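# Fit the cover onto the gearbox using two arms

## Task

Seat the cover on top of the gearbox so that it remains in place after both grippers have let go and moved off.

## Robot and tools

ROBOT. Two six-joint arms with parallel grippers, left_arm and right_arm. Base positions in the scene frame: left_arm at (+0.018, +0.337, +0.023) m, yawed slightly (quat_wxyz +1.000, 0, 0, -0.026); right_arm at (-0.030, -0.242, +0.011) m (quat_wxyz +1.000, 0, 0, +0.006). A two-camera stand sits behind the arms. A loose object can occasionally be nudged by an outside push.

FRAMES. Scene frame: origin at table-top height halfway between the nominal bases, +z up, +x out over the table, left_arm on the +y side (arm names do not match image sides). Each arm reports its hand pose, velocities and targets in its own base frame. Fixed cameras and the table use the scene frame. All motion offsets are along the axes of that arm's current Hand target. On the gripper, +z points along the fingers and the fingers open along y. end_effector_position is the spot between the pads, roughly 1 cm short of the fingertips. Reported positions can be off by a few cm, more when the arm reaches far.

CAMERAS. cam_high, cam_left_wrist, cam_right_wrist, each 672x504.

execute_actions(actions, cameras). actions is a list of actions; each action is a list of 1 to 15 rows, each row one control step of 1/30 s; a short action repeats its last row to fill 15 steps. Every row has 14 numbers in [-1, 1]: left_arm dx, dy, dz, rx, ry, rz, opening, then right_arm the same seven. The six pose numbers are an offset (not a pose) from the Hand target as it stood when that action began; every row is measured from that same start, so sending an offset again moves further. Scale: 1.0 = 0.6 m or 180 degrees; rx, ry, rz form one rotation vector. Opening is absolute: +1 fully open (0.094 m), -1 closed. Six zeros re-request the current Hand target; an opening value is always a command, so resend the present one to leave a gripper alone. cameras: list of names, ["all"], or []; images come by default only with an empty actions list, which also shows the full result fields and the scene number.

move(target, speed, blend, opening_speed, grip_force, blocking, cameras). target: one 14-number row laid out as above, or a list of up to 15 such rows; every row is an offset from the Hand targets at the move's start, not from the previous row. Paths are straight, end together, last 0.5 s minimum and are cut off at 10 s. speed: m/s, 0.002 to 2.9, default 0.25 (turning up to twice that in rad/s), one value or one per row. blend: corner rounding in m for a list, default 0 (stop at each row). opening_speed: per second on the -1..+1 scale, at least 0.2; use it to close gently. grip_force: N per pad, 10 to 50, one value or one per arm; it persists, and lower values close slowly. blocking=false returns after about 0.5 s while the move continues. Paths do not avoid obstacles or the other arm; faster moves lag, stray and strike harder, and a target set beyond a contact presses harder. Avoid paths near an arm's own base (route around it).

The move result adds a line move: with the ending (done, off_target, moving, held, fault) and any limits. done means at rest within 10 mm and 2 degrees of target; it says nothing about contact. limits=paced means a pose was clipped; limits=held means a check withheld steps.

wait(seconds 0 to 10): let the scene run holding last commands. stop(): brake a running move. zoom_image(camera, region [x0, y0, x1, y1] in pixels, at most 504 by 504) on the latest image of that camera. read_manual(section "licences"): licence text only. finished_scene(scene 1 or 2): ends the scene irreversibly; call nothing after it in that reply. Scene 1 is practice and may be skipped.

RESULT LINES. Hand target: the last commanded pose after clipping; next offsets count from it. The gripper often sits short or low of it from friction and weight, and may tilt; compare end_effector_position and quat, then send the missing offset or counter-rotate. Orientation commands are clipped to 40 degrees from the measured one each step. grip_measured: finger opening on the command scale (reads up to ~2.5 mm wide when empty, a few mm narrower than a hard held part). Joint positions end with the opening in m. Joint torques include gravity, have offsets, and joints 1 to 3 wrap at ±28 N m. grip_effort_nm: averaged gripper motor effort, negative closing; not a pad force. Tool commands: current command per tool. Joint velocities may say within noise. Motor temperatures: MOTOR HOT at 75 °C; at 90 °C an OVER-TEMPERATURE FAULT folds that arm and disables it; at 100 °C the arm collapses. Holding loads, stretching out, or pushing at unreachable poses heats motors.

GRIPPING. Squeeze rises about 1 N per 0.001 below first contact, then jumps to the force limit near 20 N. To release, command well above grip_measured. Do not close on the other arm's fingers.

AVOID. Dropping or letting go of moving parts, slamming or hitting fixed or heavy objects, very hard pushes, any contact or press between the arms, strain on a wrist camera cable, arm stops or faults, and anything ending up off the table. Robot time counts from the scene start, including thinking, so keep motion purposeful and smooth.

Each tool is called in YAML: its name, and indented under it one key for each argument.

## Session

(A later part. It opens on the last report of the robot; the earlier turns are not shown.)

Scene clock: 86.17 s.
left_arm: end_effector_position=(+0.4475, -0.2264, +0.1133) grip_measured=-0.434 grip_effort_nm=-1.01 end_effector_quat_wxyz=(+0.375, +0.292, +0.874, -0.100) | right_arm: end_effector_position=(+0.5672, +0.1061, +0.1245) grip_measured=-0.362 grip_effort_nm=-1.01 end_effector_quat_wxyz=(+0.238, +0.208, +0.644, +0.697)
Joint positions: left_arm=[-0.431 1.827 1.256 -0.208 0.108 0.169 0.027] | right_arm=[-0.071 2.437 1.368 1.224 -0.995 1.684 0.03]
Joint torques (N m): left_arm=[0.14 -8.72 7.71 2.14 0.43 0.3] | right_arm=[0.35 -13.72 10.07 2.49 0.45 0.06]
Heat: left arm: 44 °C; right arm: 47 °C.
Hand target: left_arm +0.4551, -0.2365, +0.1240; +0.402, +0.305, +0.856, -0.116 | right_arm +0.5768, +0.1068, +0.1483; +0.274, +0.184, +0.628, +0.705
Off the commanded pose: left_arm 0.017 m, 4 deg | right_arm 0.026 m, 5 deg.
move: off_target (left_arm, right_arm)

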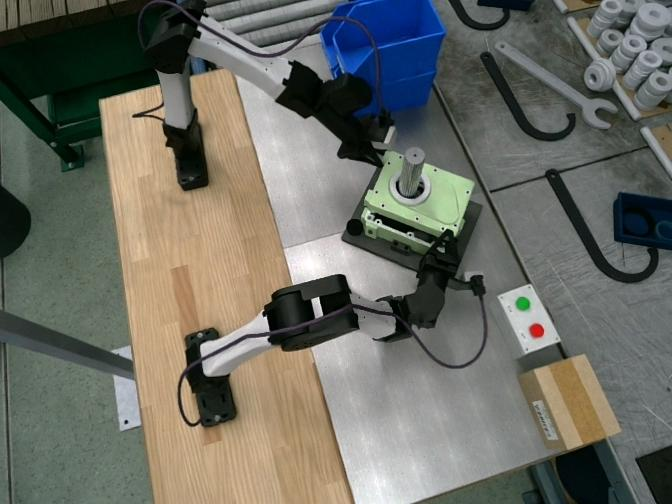

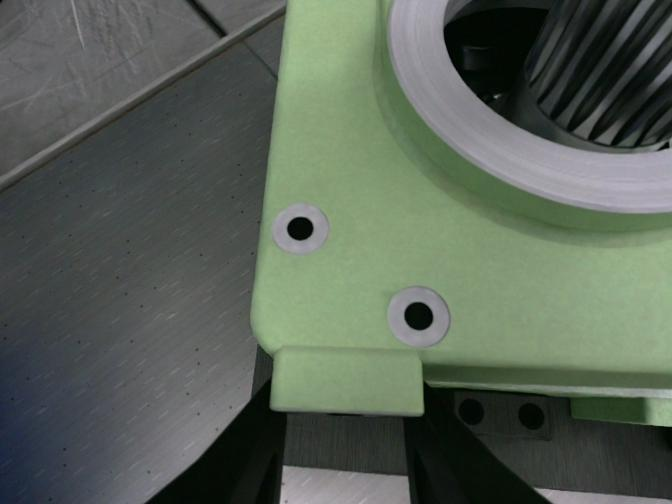

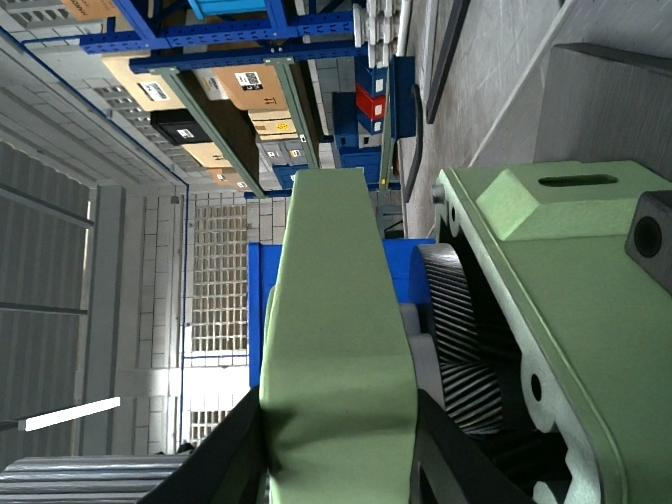

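move:
  target: [-0.0148,0.0010,-0.0083,0.0084,-0.0005,0.0072,-1,0,0.0480,-0.0047,0.0009,-0.0109,-0.0016,-1]
  speed: 0.08
  cameras: ["cam_high","cam_right_wrist"]

zoom_image:
  camera: "cam_high"
  region: [345, 125, 485, 265]

Scene clock: 103.57 s.
left_arm: end_effector_position=(+0.4476, -0.2257, +0.1136) grip_measured=-0.434 grip_effort_nm=-1.01 end_effector_quat_wxyz=(+0.374, +0.297, +0.872, -0.107) | right_arm: end_effector_position=(+0.5658, +0.1043, +0.1258) grip_measured=-0.362 grip_effort_nm=-1.01 end_effector_quat_wxyz=(+0.236, +0.223, +0.645, +0.691)
Joint positions: left_arm=[-0.421 1.827 1.256 -0.208 0.133 0.181 0.027] | right_arm=[-0.071 2.406 1.34 1.186 -0.976 1.674 0.03]
Joint torques (N m): left_arm=[0.27 -8.9 11.26 1.73 0.55 0.51] | right_arm=[0.25 -20.51 7.02 2.41 0.57 0.08]
Heat: left arm: 43 °C; right arm: 44 °C.
Hand target: left_arm +0.4568, -0.2376, +0.1340; +0.400, +0.320, +0.850, -0.123 | right_arm +0.5706, +0.1028, +0.1764; +0.286, +0.195, +0.625, +0.700
Off the commanded pose: left_arm 0.025 m, 5 deg | right_arm 0.051 m, 7 deg.
move: off_target (left_arm, right_arm)
Images, in order (width x height): cam_high 672x504, cam_right_wrist 672x504.

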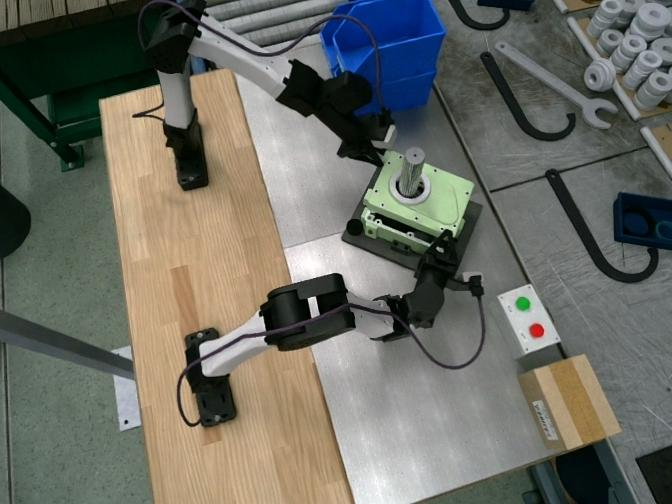

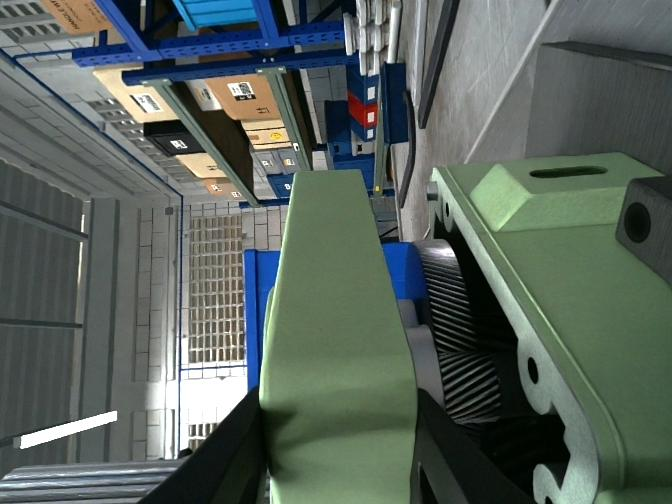

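Scaled by 3.600 from the camera's 672x504 image, which has a finer 960x720 frame.

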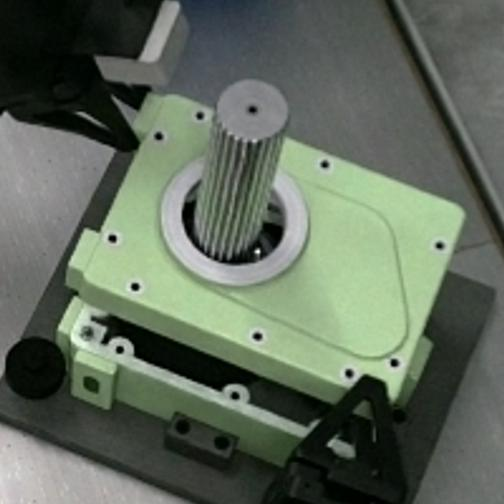

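move:
  target: [-0.0076,0.0005,-0.0065,0,0,0,-1,-0.0028,0.0343,-0.0057,0,0,0,-1]
  speed: 0.08
  cameras: ["cam_high","cam_right_wrist"]

zoom_image:
  camera: "cam_right_wrist"
  region: [340, 200, 640, 504]

Scene clock: 104.97 s.
left_arm: end_effector_position=(+0.4457, -0.2255, +0.1140) grip_measured=-0.434 grip_effort_nm=-1.01 end_effector_quat_wxyz=(+0.367, +0.298, +0.874, -0.114) | right_arm: end_effector_position=(+0.5637, +0.1037, +0.1277) grip_measured=-0.362 grip_effort_nm=-1.01 end_effector_quat_wxyz=(+0.228, +0.238, +0.652, +0.683)
Joint positions: left_arm=[-0.416 1.827 1.267 -0.233 0.15 0.179 0.027] | right_arm=[-0.071 2.366 1.318 1.115 -0.968 1.654 0.03]
Joint torques (N m): left_arm=[-0.23 -9.57 11.75 1.73 0.37 0.53] | right_arm=[-0.54 -22.27 7.82 2.74 0.32 0.32]
Heat: left arm: 43 °C; right arm: 45 °C.
Hand target: left_arm +0.4568, -0.2376, +0.1400; +0.400, +0.320, +0.850, -0.123 | right_arm +0.5665, +0.0980, +0.1963; +0.286, +0.195, +0.625, +0.700
Off the commanded pose: left_arm 0.031 m, 5 deg | right_arm 0.069 m, 9 deg.
move: off_target (left_arm, right_arm)
Images, in order (width x height): cam_high 672x504, cam_right_wrist 672x504.

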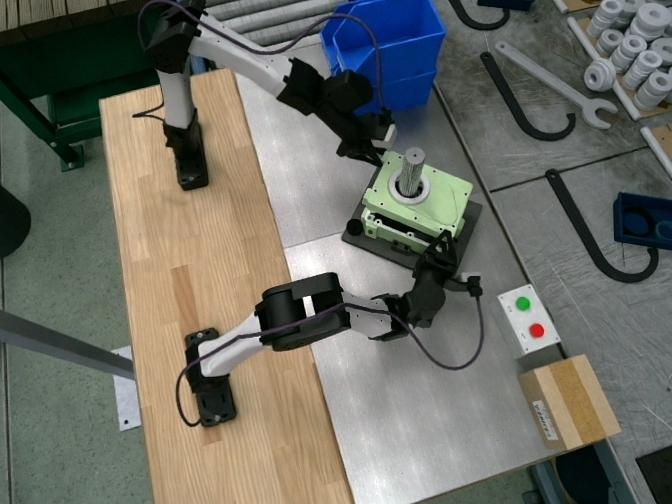

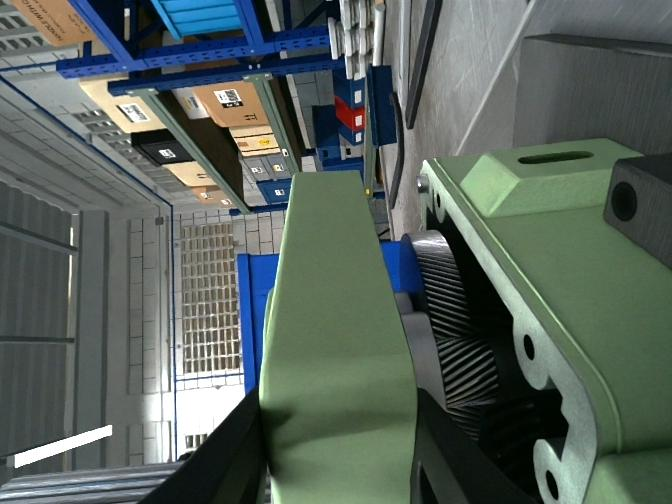

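Scaled by 1.658 from the camera's 672x504 image, which has a finer 960x720 frame.

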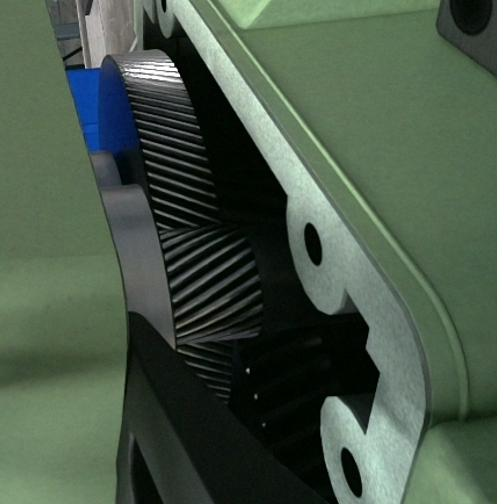

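move:
  target: [0,0,0,0,0,0,-1,-0.0015,0.0217,-0.0103,0,0,0,-1]
  speed: 0.08
  cameras: ["cam_high","cam_right_wrist"]

zoom_image:
  camera: "cam_high"
  region: [345, 125, 485, 265]

Scene clock: 108.27 s.
left_arm: end_effector_position=(+0.4446, -0.2281, +0.1152) grip_measured=-0.434 grip_effort_nm=-1.01 end_effector_quat_wxyz=(+0.366, +0.299, +0.873, -0.122) | right_arm: end_effector_position=(+0.5610, +0.0975, +0.1316) grip_measured=-0.362 grip_effort_nm=-1.01 end_effector_quat_wxyz=(+0.229, +0.246, +0.654, +0.678)
Joint positions: left_arm=[-0.416 1.827 1.27 -0.236 0.166 0.175 0.027] | right_arm=[-0.082 2.332 1.295 1.079 -0.968 1.639 0.03]
Joint torques (N m): left_arm=[-0.28 -9.55 11.49 1.75 0.19 0.56] | right_arm=[-0.72 -22.91 8.25 2.89 0.13 0.47]
Heat: left arm: 43 °C; right arm: 47 °C.
Hand target: left_arm +0.4568, -0.2376, +0.1400; +0.400, +0.320, +0.850, -0.123 | right_arm +0.5612, +0.0920, +0.2084; +0.286, +0.195, +0.625, +0.700
Off the commanded pose: left_arm 0.029 m, 5 deg | right_arm 0.077 m, 10 deg.
move: off_target (left_arm, right_arm)
Images, in order (width x height): cam_high 672x504, cam_right_wrist 672x504.

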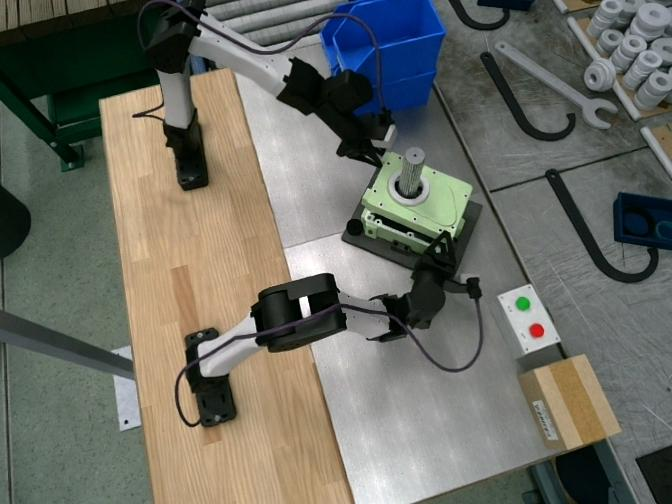

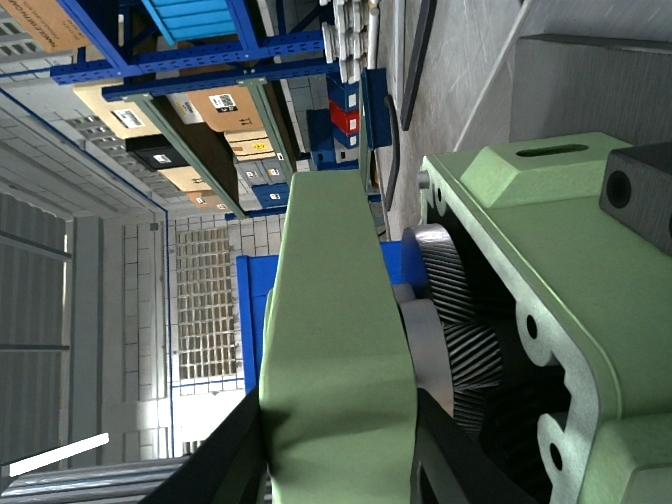

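Scaled by 3.600 from the camera's 672x504 image, which has a finer 960x720 frame.

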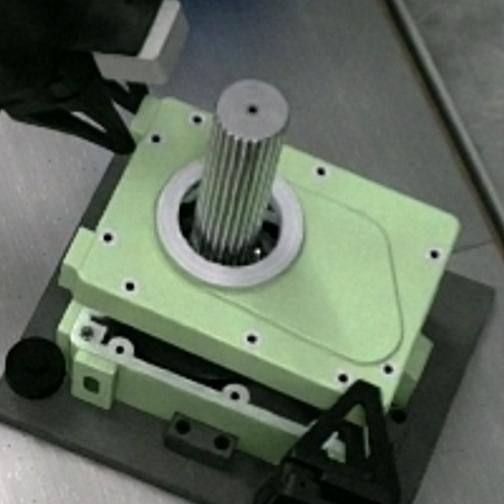

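move:
  target: [0.0278,-0.0017,0.0238,0,0,0,-1,0.0068,-0.1089,-0.0028,0,0,0,-1]
  speed: 0.08
  cameras: ["all"]

zoom_image:
  camera: "cam_high"
  region: [345, 125, 485, 265]

Scene clock: 111.13 s.
left_arm: end_effector_position=(+0.4499, -0.2291, +0.0991) grip_measured=-0.434 grip_effort_nm=-1.01 end_effector_quat_wxyz=(+0.368, +0.308, +0.870, -0.114) | right_arm: end_effector_position=(+0.5603, +0.0975, +0.1090) grip_measured=-0.362 grip_effort_nm=-1.01 end_effector_quat_wxyz=(+0.240, +0.233, +0.643, +0.689)
Joint positions: left_arm=[-0.417 1.866 1.253 -0.181 0.158 0.2 0.027] | right_arm=[-0.082 2.431 1.3 1.244 -0.967 1.677 0.03]
Joint torques (N m): left_arm=[-0.16 -10.76 7.92 1.99 0.28 0.3] | right_arm=[0.12 -15.13 8.96 2.82 0.32 0.05]
Heat: left arm: 43 °C; right arm: 48 °C.
Hand target: left_arm +0.4568, -0.2376, +0.1181; +0.400, +0.320, +0.850, -0.123 | right_arm +0.5674, +0.0970, +0.1432; +0.286, +0.195, +0.625, +0.700
Off the commanded pose: left_arm 0.022 m, 5 deg | right_arm 0.035 m, 7 deg.
move: off_target (left_arm, right_arm)

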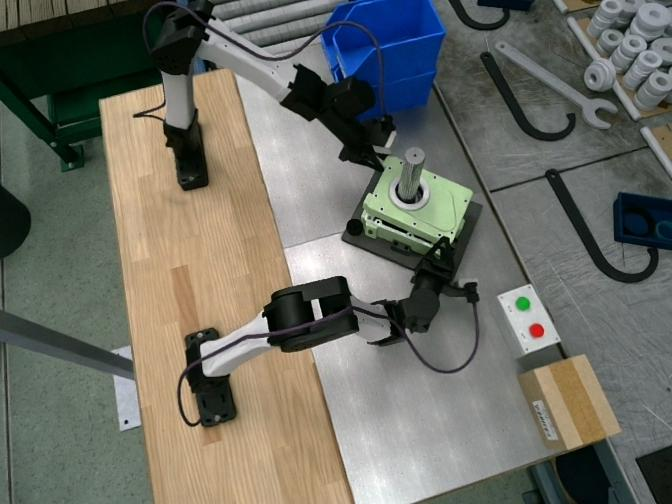

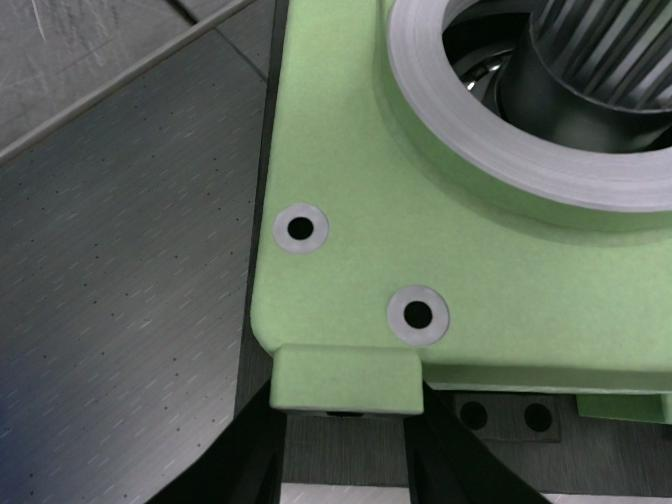

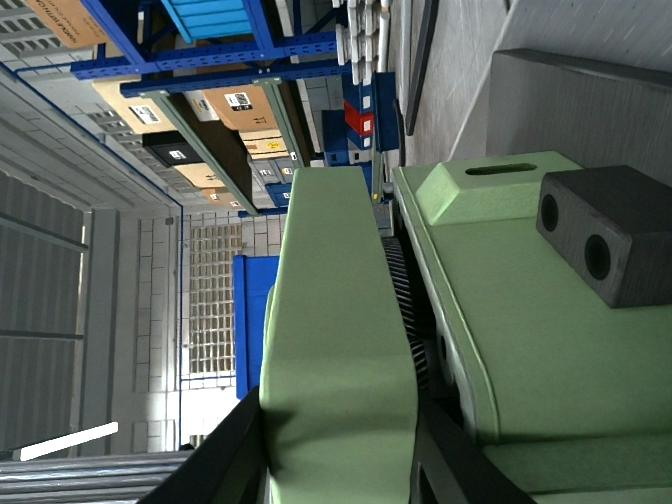

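Scaled by 3.600 from the camera's 672x504 image, which has a finer 960x720 frame.

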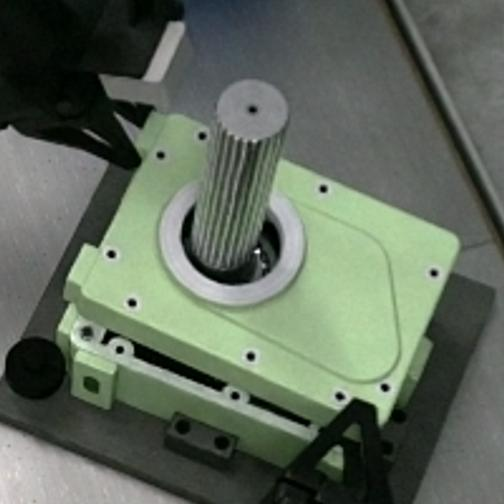

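move:
  target: [0.0173,0.0035,0.0057,-0.0025,0.0002,-0.0021,-1,0.0100,-0.0368,0.0030,-0.0003,0.0033,0.0005,-1]
  speed: 0.06
  cameras: ["all"]

zoom_image:
  camera: "cam_high"
  region: [345, 125, 485, 265]

Scene clock: 113.90 s.
left_arm: end_effector_position=(+0.4499, -0.2289, +0.0945) grip_measured=-0.434 grip_effort_nm=-1.01 end_effector_quat_wxyz=(+0.376, +0.309, +0.866, -0.114) | right_arm: end_effector_position=(+0.5585, +0.1004, +0.1071) grip_measured=-0.362 grip_effort_nm=-1.01 end_effector_quat_wxyz=(+0.251, +0.212, +0.639, +0.696)
Joint positions: left_arm=[-0.416 1.866 1.22 -0.13 0.158 0.202 0.027] | right_arm=[-0.079 2.467 1.311 1.325 -0.976 1.684 0.03]
Joint torques (N m): left_arm=[0.43 -10.41 7.19 1.94 0.27 0.23] | right_arm=[0.76 -12.12 9.46 2.44 0.47 -0.03]
Heat: left arm: 43 °C; right arm: 48 °C.
Hand target: left_arm +0.4553, -0.2330, +0.1081; +0.401, +0.315, +0.852, -0.121 | right_arm +0.5674, +0.1035, +0.1213; +0.283, +0.192, +0.626, +0.701
Off the commanded pose: left_arm 0.015 m, 3 deg | right_arm 0.017 m, 5 deg.
move: off_target (left_arm, right_arm)

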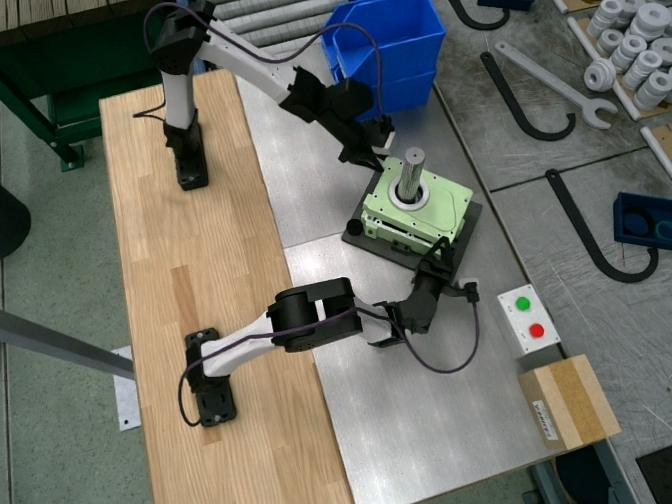

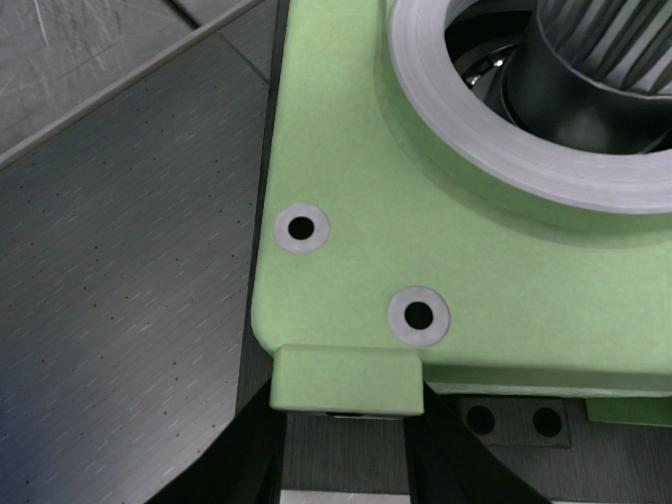

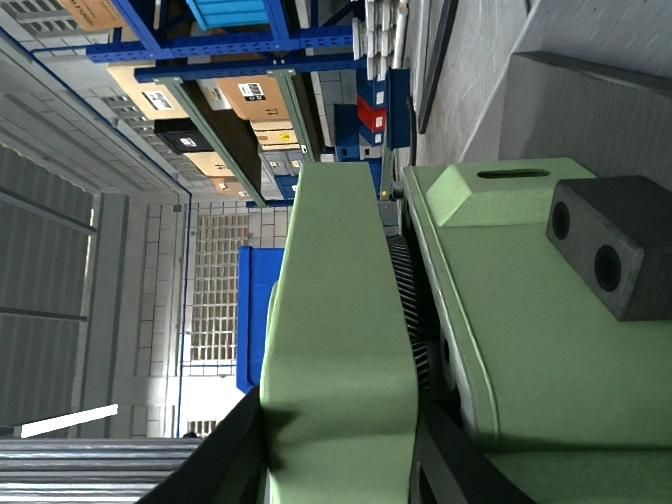

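Scaled by 3.600 from the camera's 672x504 image, which has a finer 960x720 frame.

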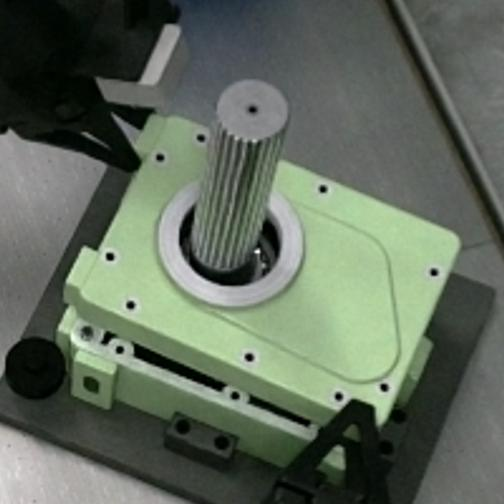

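zoom_image:
  camera: "cam_right_wrist"
  region: [360, 300, 560, 504]

zoom_image:
  camera: "cam_high"
  region: [415, 210, 475, 280]

Scaled by 2.471 from the camera's 672x504 image, which has a finer 960x720 frame.

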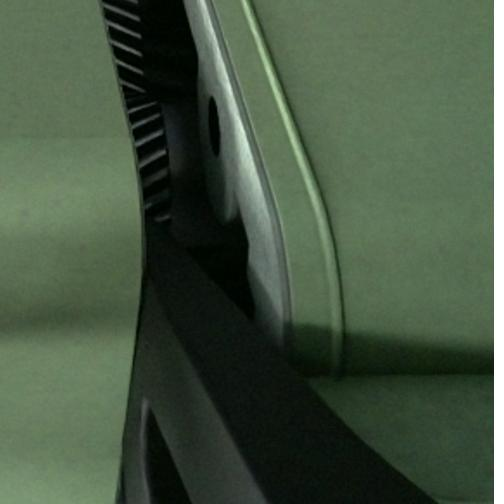

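Scaled by 7.200 from the camera's 672x504 image, which has a finer 960x720 frame.

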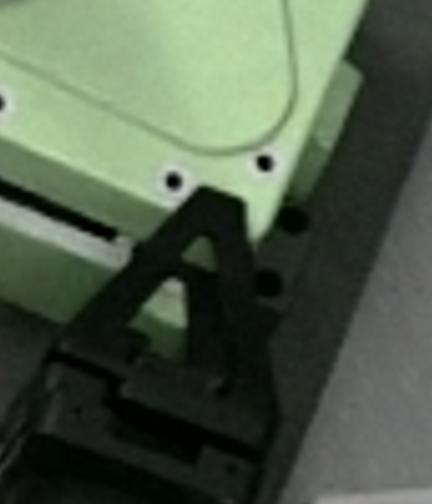

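move:
  target: [0.0253,-0.0016,0.0217,0,0,0,-1,0.0008,-0.0098,-0.0014,0,0,0,-1]
  speed: 0.06
  cameras: ["all"]

zoom_image:
  camera: "cam_high"
  region: [345, 125, 485, 265]

Scene clock: 126.17 s.
left_arm: end_effector_position=(+0.4505, -0.2284, +0.0884) grip_measured=-0.434 grip_effort_nm=-1.01 end_effector_quat_wxyz=(+0.387, +0.308, +0.861, -0.117) | right_arm: end_effector_position=(+0.5580, +0.1005, +0.1066) grip_measured=-0.362 grip_effort_nm=-1.01 end_effector_quat_wxyz=(+0.259, +0.200, +0.637, +0.698)
Joint positions: left_arm=[-0.413 1.869 1.179 -0.061 0.165 0.202 0.027] | right_arm=[-0.08 2.485 1.319 1.362 -0.982 1.683 0.03]
Joint torques (N m): left_arm=[0.01 -7.77 6.8 2.04 0.19 0.21] | right_arm=[0.85 -11.93 9.13 2.18 0.56 0.01]
Heat: left arm: 42 °C; right arm: 46 °C.
Hand target: left_arm +0.4552, -0.2330, +0.0881; +0.401, +0.315, +0.852, -0.121 | right_arm +0.5675, +0.1034, +0.1152; +0.283, +0.192, +0.626, +0.701
Off the commanded pose: left_arm 0.007 m, 2 deg | right_arm 0.013 m, 3 deg.
move: off_target (right_arm)

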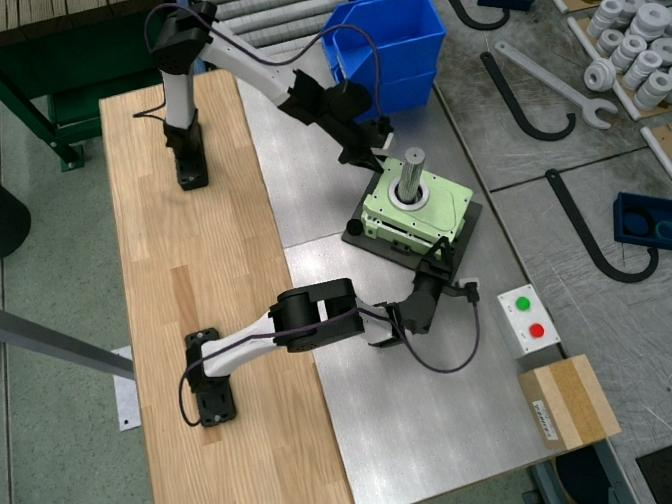

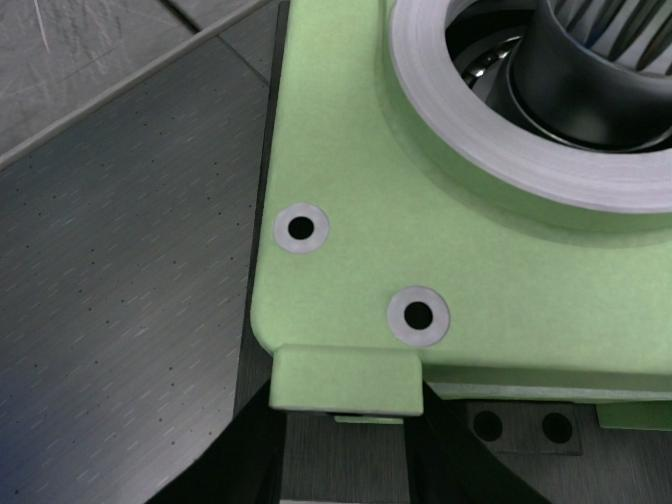

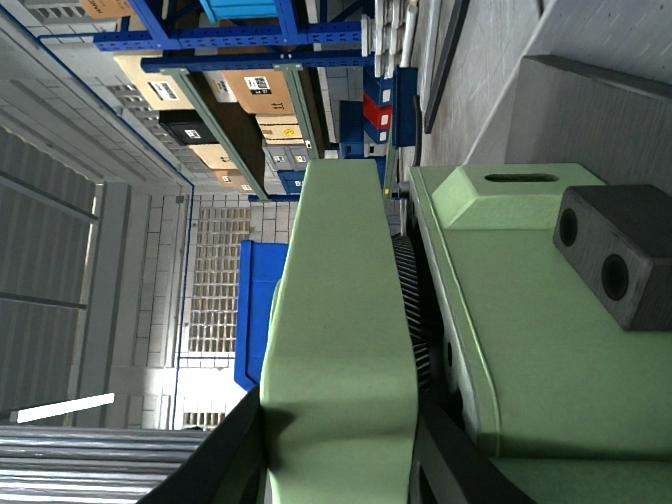

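Scaled by 3.600 from the camera's 672x504 image, which has a finer 960x720 frame.

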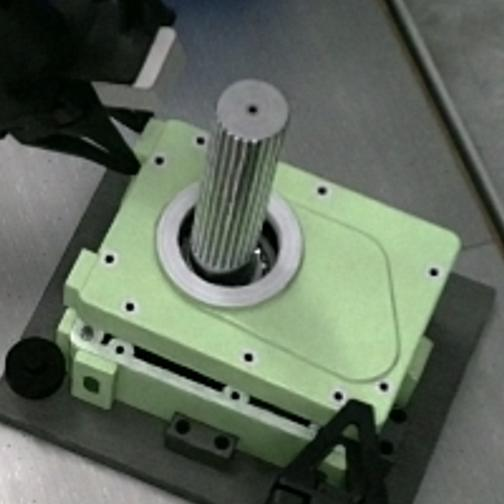

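zoom_image:
  camera: "cam_left_wrist"
  region: [230, 330, 672, 504]

zoom_image:
  camera: "cam_high"
  region: [360, 195, 450, 265]

zoom_image:
  camera: "cam_right_wrist"
  region: [350, 150, 530, 504]

Scaled by 1.140 from the camera's 672x504 image, which has a finer 960x720 frame.

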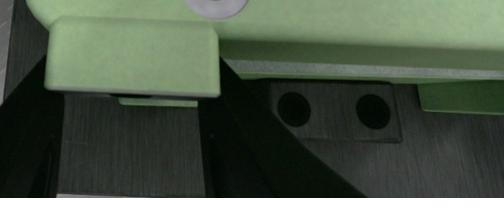

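Scaled by 5.600 from the camera's 672x504 image, which has a finer 960x720 frame.

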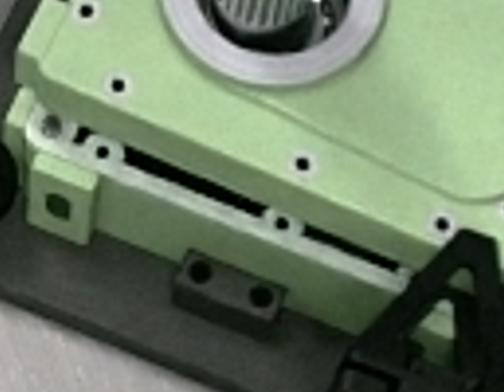

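Scaled by 1.424 from the camera's 672x504 image, which has a finer 960x720 frame.

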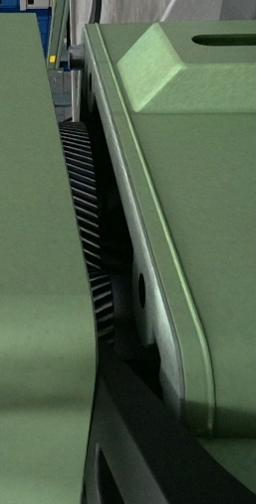

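zoom_image:
  camera: "cam_left_wrist"
  region: [380, 0, 672, 220]

zoom_image:
  camera: "cam_high"
  region: [380, 140, 440, 220]

Scaled by 1.726 from the camera's 672x504 image, which has a finer 960x720 frame.

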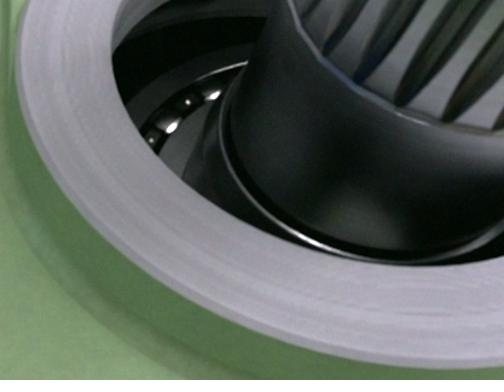

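Scaled by 6.300 from the camera's 672x504 image, which has a finer 960x720 frame.

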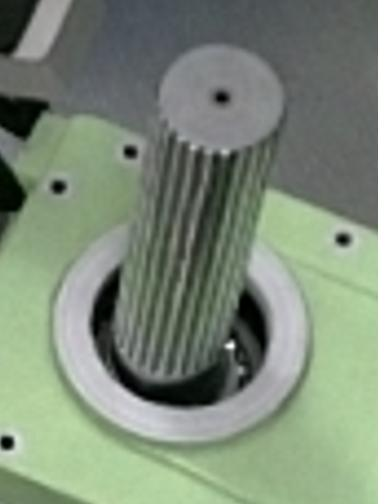

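move:
  target: [-0.0022,-0.0162,-0.0140,-0.0089,0.0005,-0.0076,-1,0.0027,0.0073,-0.0030,-0.001,0.0115,0.0017,-1]
  speed: 0.06
  cameras: ["all"]

zoom_image:
  camera: "cam_high"
  region: [360, 140, 460, 260]

Scene clock: 148.07 s.
left_arm: end_effector_position=(+0.4465, -0.2299, +0.0845) grip_measured=-0.434 grip_effort_nm=-1.01 end_effector_quat_wxyz=(+0.387, +0.295, +0.866, -0.117) | right_arm: end_effector_position=(+0.5582, +0.1003, +0.1070) grip_measured=-0.362 grip_effort_nm=-1.01 end_effector_quat_wxyz=(+0.256, +0.190, +0.640, +0.699)
Joint positions: left_arm=[-0.426 1.864 1.154 -0.039 0.145 0.168 0.027] | right_arm=[-0.084 2.493 1.337 1.362 -1.006 1.682 0.03]
Joint torques (N m): left_arm=[-2.15 -10.74 6.19 1.83 -0.19 0.06] | right_arm=[0.47 -13 8.77 2.18 0.33 0.22]
Motor temperatures (°C): left_arm=[21 39 39 38 22 22 23] | right_arm=[23 46 36 34 21 18 21]
Heat: left arm: 39 °C; right arm: 46 °C.
Hand target: left_arm +0.4448, -0.2372, +0.0941; +0.403, +0.299, +0.857, -0.113 | right_arm +0.5644, +0.1029, +0.1193; +0.270, +0.180, +0.629, +0.706
Off the commanded pose: left_arm 0.012 m, 2 deg | right_arm 0.014 m, 2 deg.
move: off_target (left_arm, right_arm)

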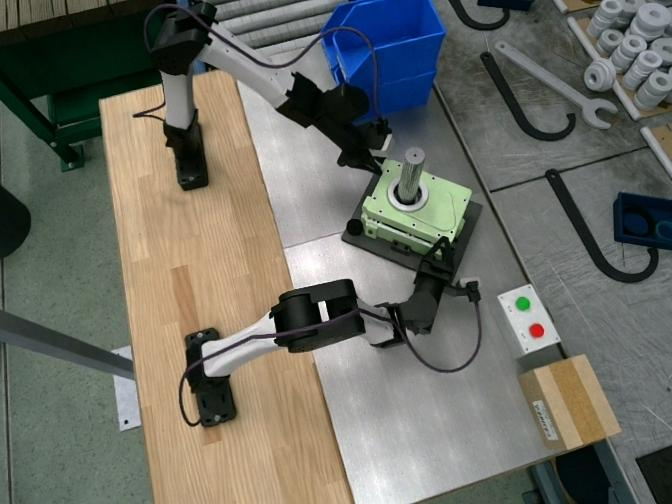

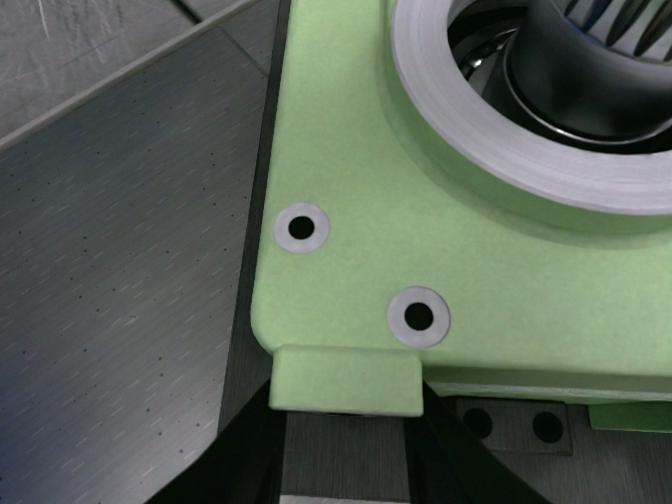

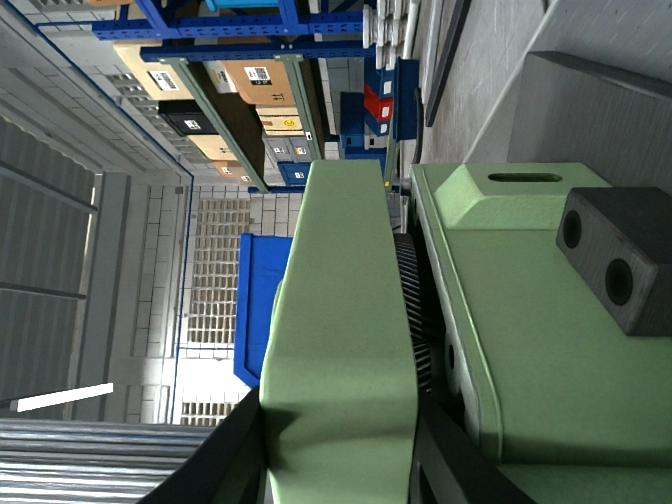

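Scaled by 4.200 from the camera's 672x504 image, which has a finer 960x720 frame.

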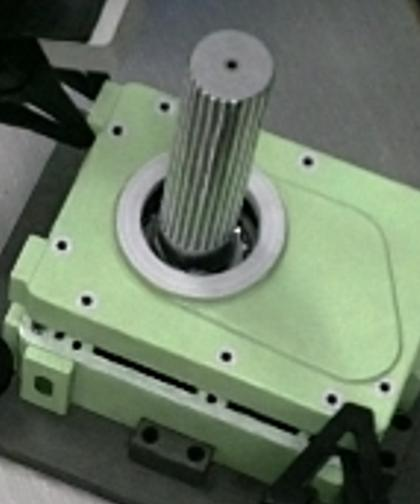

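move:
  target:
    - [-0.0408,0.0115,-0.0232,0,0,0,-1,-0.0043,0.0493,0.0072,0,0,0,-1]
    - [-0.0392,0.0017,-0.0258,0,0,0,-1,-0.0058,0.0508,-0.0040,0,0,0,-1]
  speed: 0.08
  blend: [0.003,0]
  cameras: ["all"]

zoom_image:
  camera: "cam_high"
  region: [360, 140, 460, 260]

Scene clock: 151.63 s.
left_arm: end_effector_position=(+0.4430, -0.2317, +0.0900) grip_measured=-0.434 grip_effort_nm=-1.01 end_effector_quat_wxyz=(+0.374, +0.292, +0.873, -0.113) | right_arm: end_effector_position=(+0.5594, +0.0995, +0.1077) grip_measured=-0.362 grip_effort_nm=-1.01 end_effector_quat_wxyz=(+0.244, +0.201, +0.643, +0.697)
Joint positions: left_arm=[-0.437 1.854 1.188 -0.11 0.129 0.154 0.027] | right_arm=[-0.087 2.476 1.337 1.311 -1.011 1.684 0.03]
Joint torques (N m): left_arm=[-1.25 -12.75 10.44 1.43 -0.04 0.21] | right_arm=[-0.35 -20.04 6.46 2.14 0.22 0.27]
Heat: left arm: 39 °C; right arm: 45 °C.
Hand target: left_arm +0.4473, -0.2396, +0.1220; +0.403, +0.299, +0.857, -0.113 | right_arm +0.5610, +0.0970, +0.1493; +0.270, +0.180, +0.629, +0.706
Off the commanded pose: left_arm 0.033 m, 4 deg | right_arm 0.042 m, 4 deg.
move: off_target (left_arm, right_arm)

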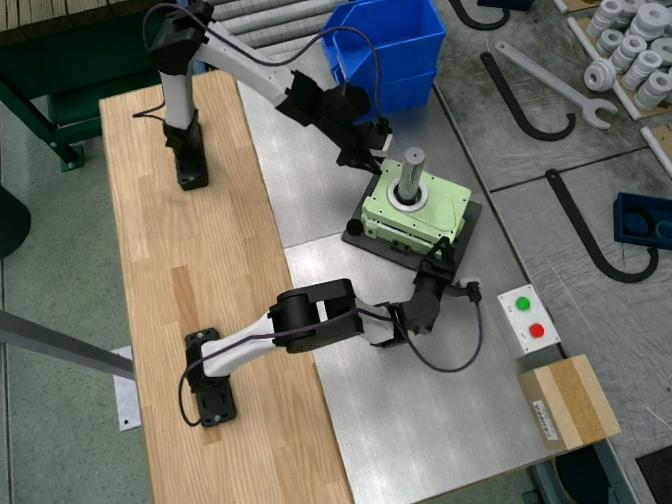

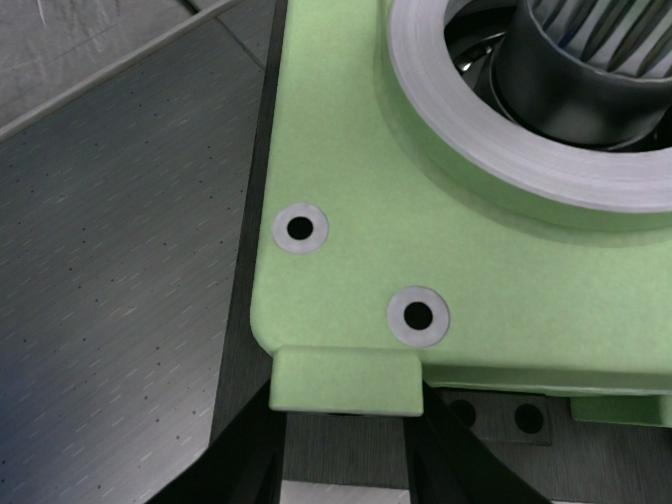

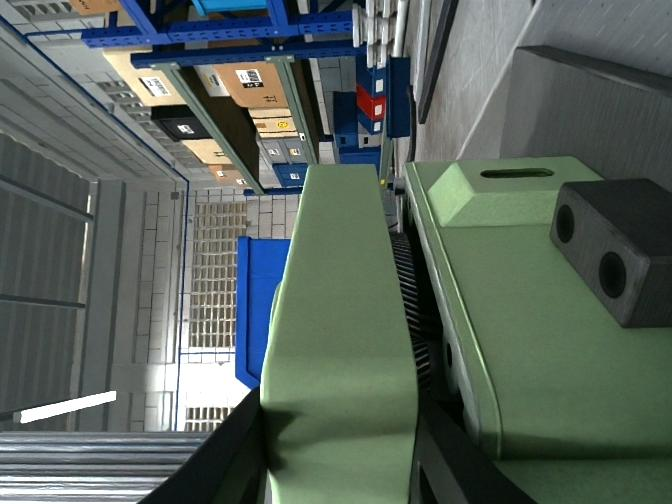

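Scaled by 4.200 from the camera's 672x504 image, which has a finer 960x720 frame.

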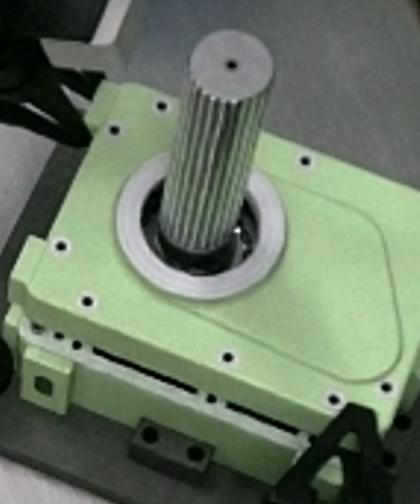

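move:
  target: [0.0405,-0.0037,0.0343,0,0,0,-1,-0.0007,-0.0400,-0.0033,0,0,0,-1]
  speed: 0.06
  cameras: ["all"]

zoom_image:
  camera: "cam_high"
  region: [360, 140, 460, 260]

Scene clock: 153.80 s.
left_arm: end_effector_position=(+0.4437, -0.2318, +0.0867) grip_measured=-0.434 grip_effort_nm=-1.01 end_effector_quat_wxyz=(+0.386, +0.290, +0.868, -0.114) | right_arm: end_effector_position=(+0.5589, +0.0995, +0.1072) grip_measured=-0.362 grip_effort_nm=-1.01 end_effector_quat_wxyz=(+0.250, +0.195, +0.642, +0.698)
Joint positions: left_arm=[-0.437 1.854 1.154 -0.05 0.128 0.153 0.027] | right_arm=[-0.087 2.485 1.339 1.333 -1.011 1.68 0.03]
Joint torques (N m): left_arm=[-1.44 -8.35 6.82 1.98 -0.05 0.2] | right_arm=[-0.42 -13.81 8.4 2.39 0.22 0.3]
Heat: left arm: 40 °C; right arm: 46 °C.
Hand target: left_arm +0.4467, -0.2400, +0.0900; +0.403, +0.300, +0.857, -0.113 | right_arm +0.5638, +0.0967, +0.1253; +0.270, +0.180, +0.629, +0.706
Off the commanded pose: left_arm 0.009 m, 3 deg | right_arm 0.019 m, 3 deg.
move: off_target (left_arm, right_arm)

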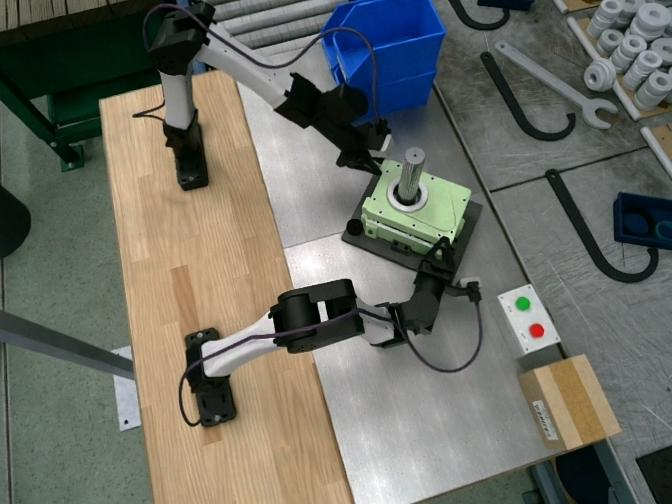

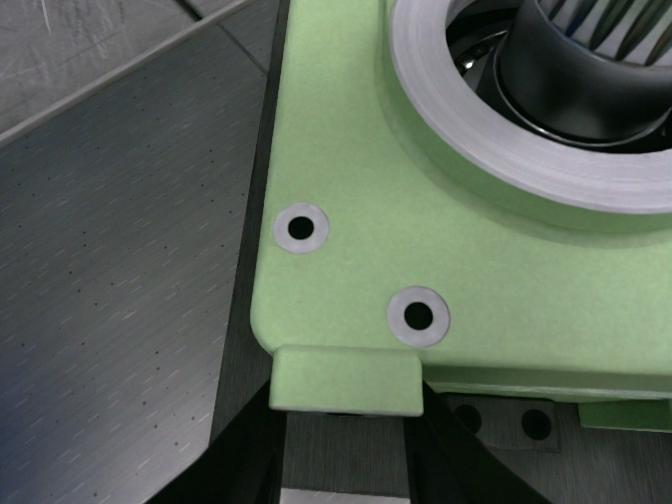

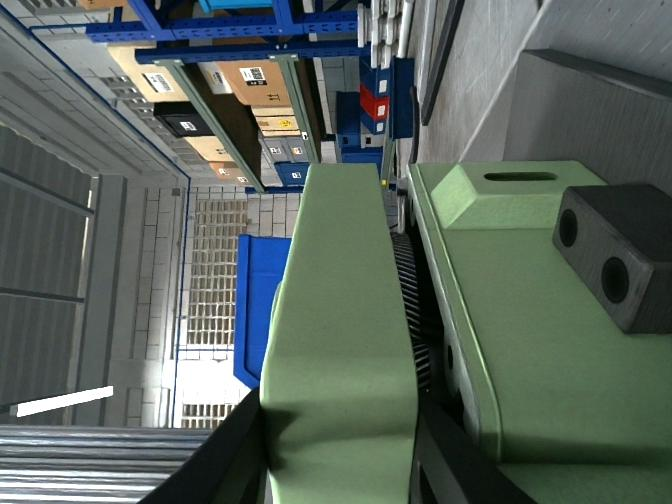

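Scaled by 4.200 from the camera's 672x504 image, which has a finer 960x720 frame.

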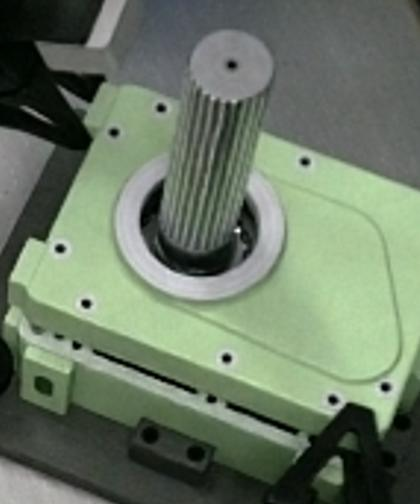

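move:
  target:
    - [-0.0114,-0.0096,-0.0131,0,0,0,-1,0.0007,0.0267,-0.0089,0,0,0,-1]
    - [0.0088,-0.0109,0.0042,0,0,0,-1,0.0028,0.0021,-0.0125,0,0,0,-1]
  speed: 0.06
  cameras: ["cam_high","cam_left_wrist"]

zoom_image:
  camera: "cam_high"
  region: [355, 185, 455, 265]

Scene clock: 156.87 s.
left_arm: end_effector_position=(+0.4428, -0.2322, +0.0836) grip_measured=-0.434 grip_effort_nm=-1.01 end_effector_quat_wxyz=(+0.390, +0.287, +0.867, -0.113) | right_arm: end_effector_position=(+0.5596, +0.0953, +0.1076) grip_measured=-0.362 grip_effort_nm=-1.01 end_effector_quat_wxyz=(+0.256, +0.194, +0.642, +0.696)
Joint positions: left_arm=[-0.442 1.854 1.132 -0.018 0.119 0.145 0.027] | right_arm=[-0.094 2.485 1.339 1.335 -1.011 1.673 0.03]
Joint torques (N m): left_arm=[-2.56 -8.21 6.38 2 -0.1 0.19] | right_arm=[-0.73 -14.84 5.93 2.58 0.09 0.39]
Heat: left arm: 40 °C; right arm: 46 °C.
Hand target: left_arm +0.4418, -0.2441, +0.0841; +0.403, +0.300, +0.857, -0.113 | right_arm +0.5579, +0.0916, +0.1253; +0.270, +0.180, +0.629, +0.706
Off the commanded pose: left_arm 0.012 m, 2 deg | right_arm 0.018 m, 3 deg.
move: off_target (left_arm, right_arm)
Images, in order (width x height): cam_high 672x504, cam_left_wrist 672x504.

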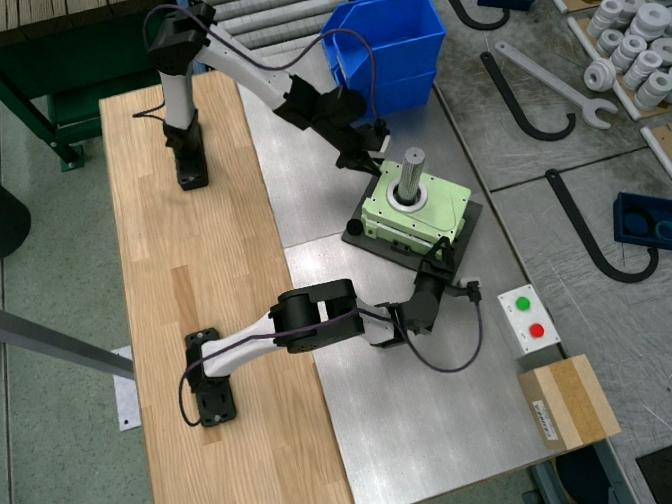

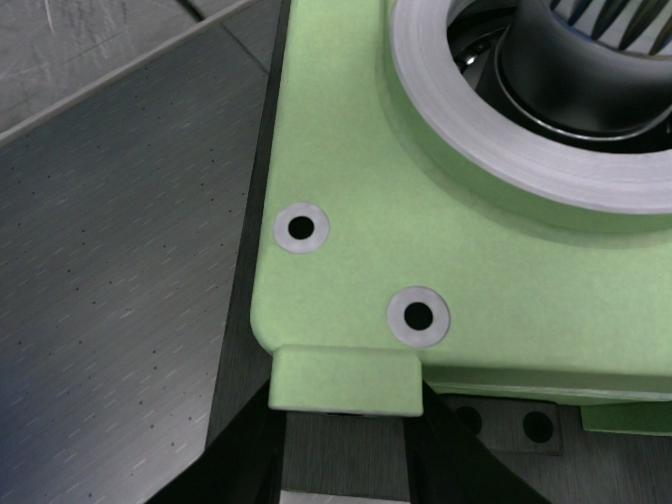

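Scaled by 5.040 from the camera's 672x504 image, which has a finer 960x720 frame.

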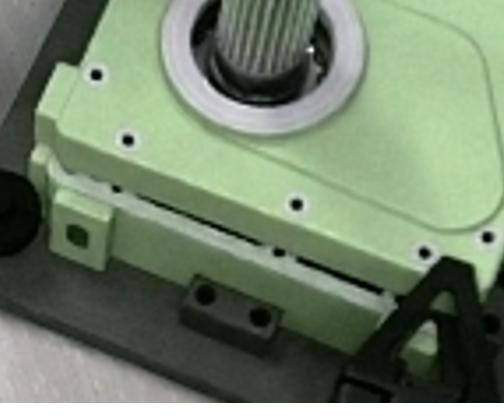

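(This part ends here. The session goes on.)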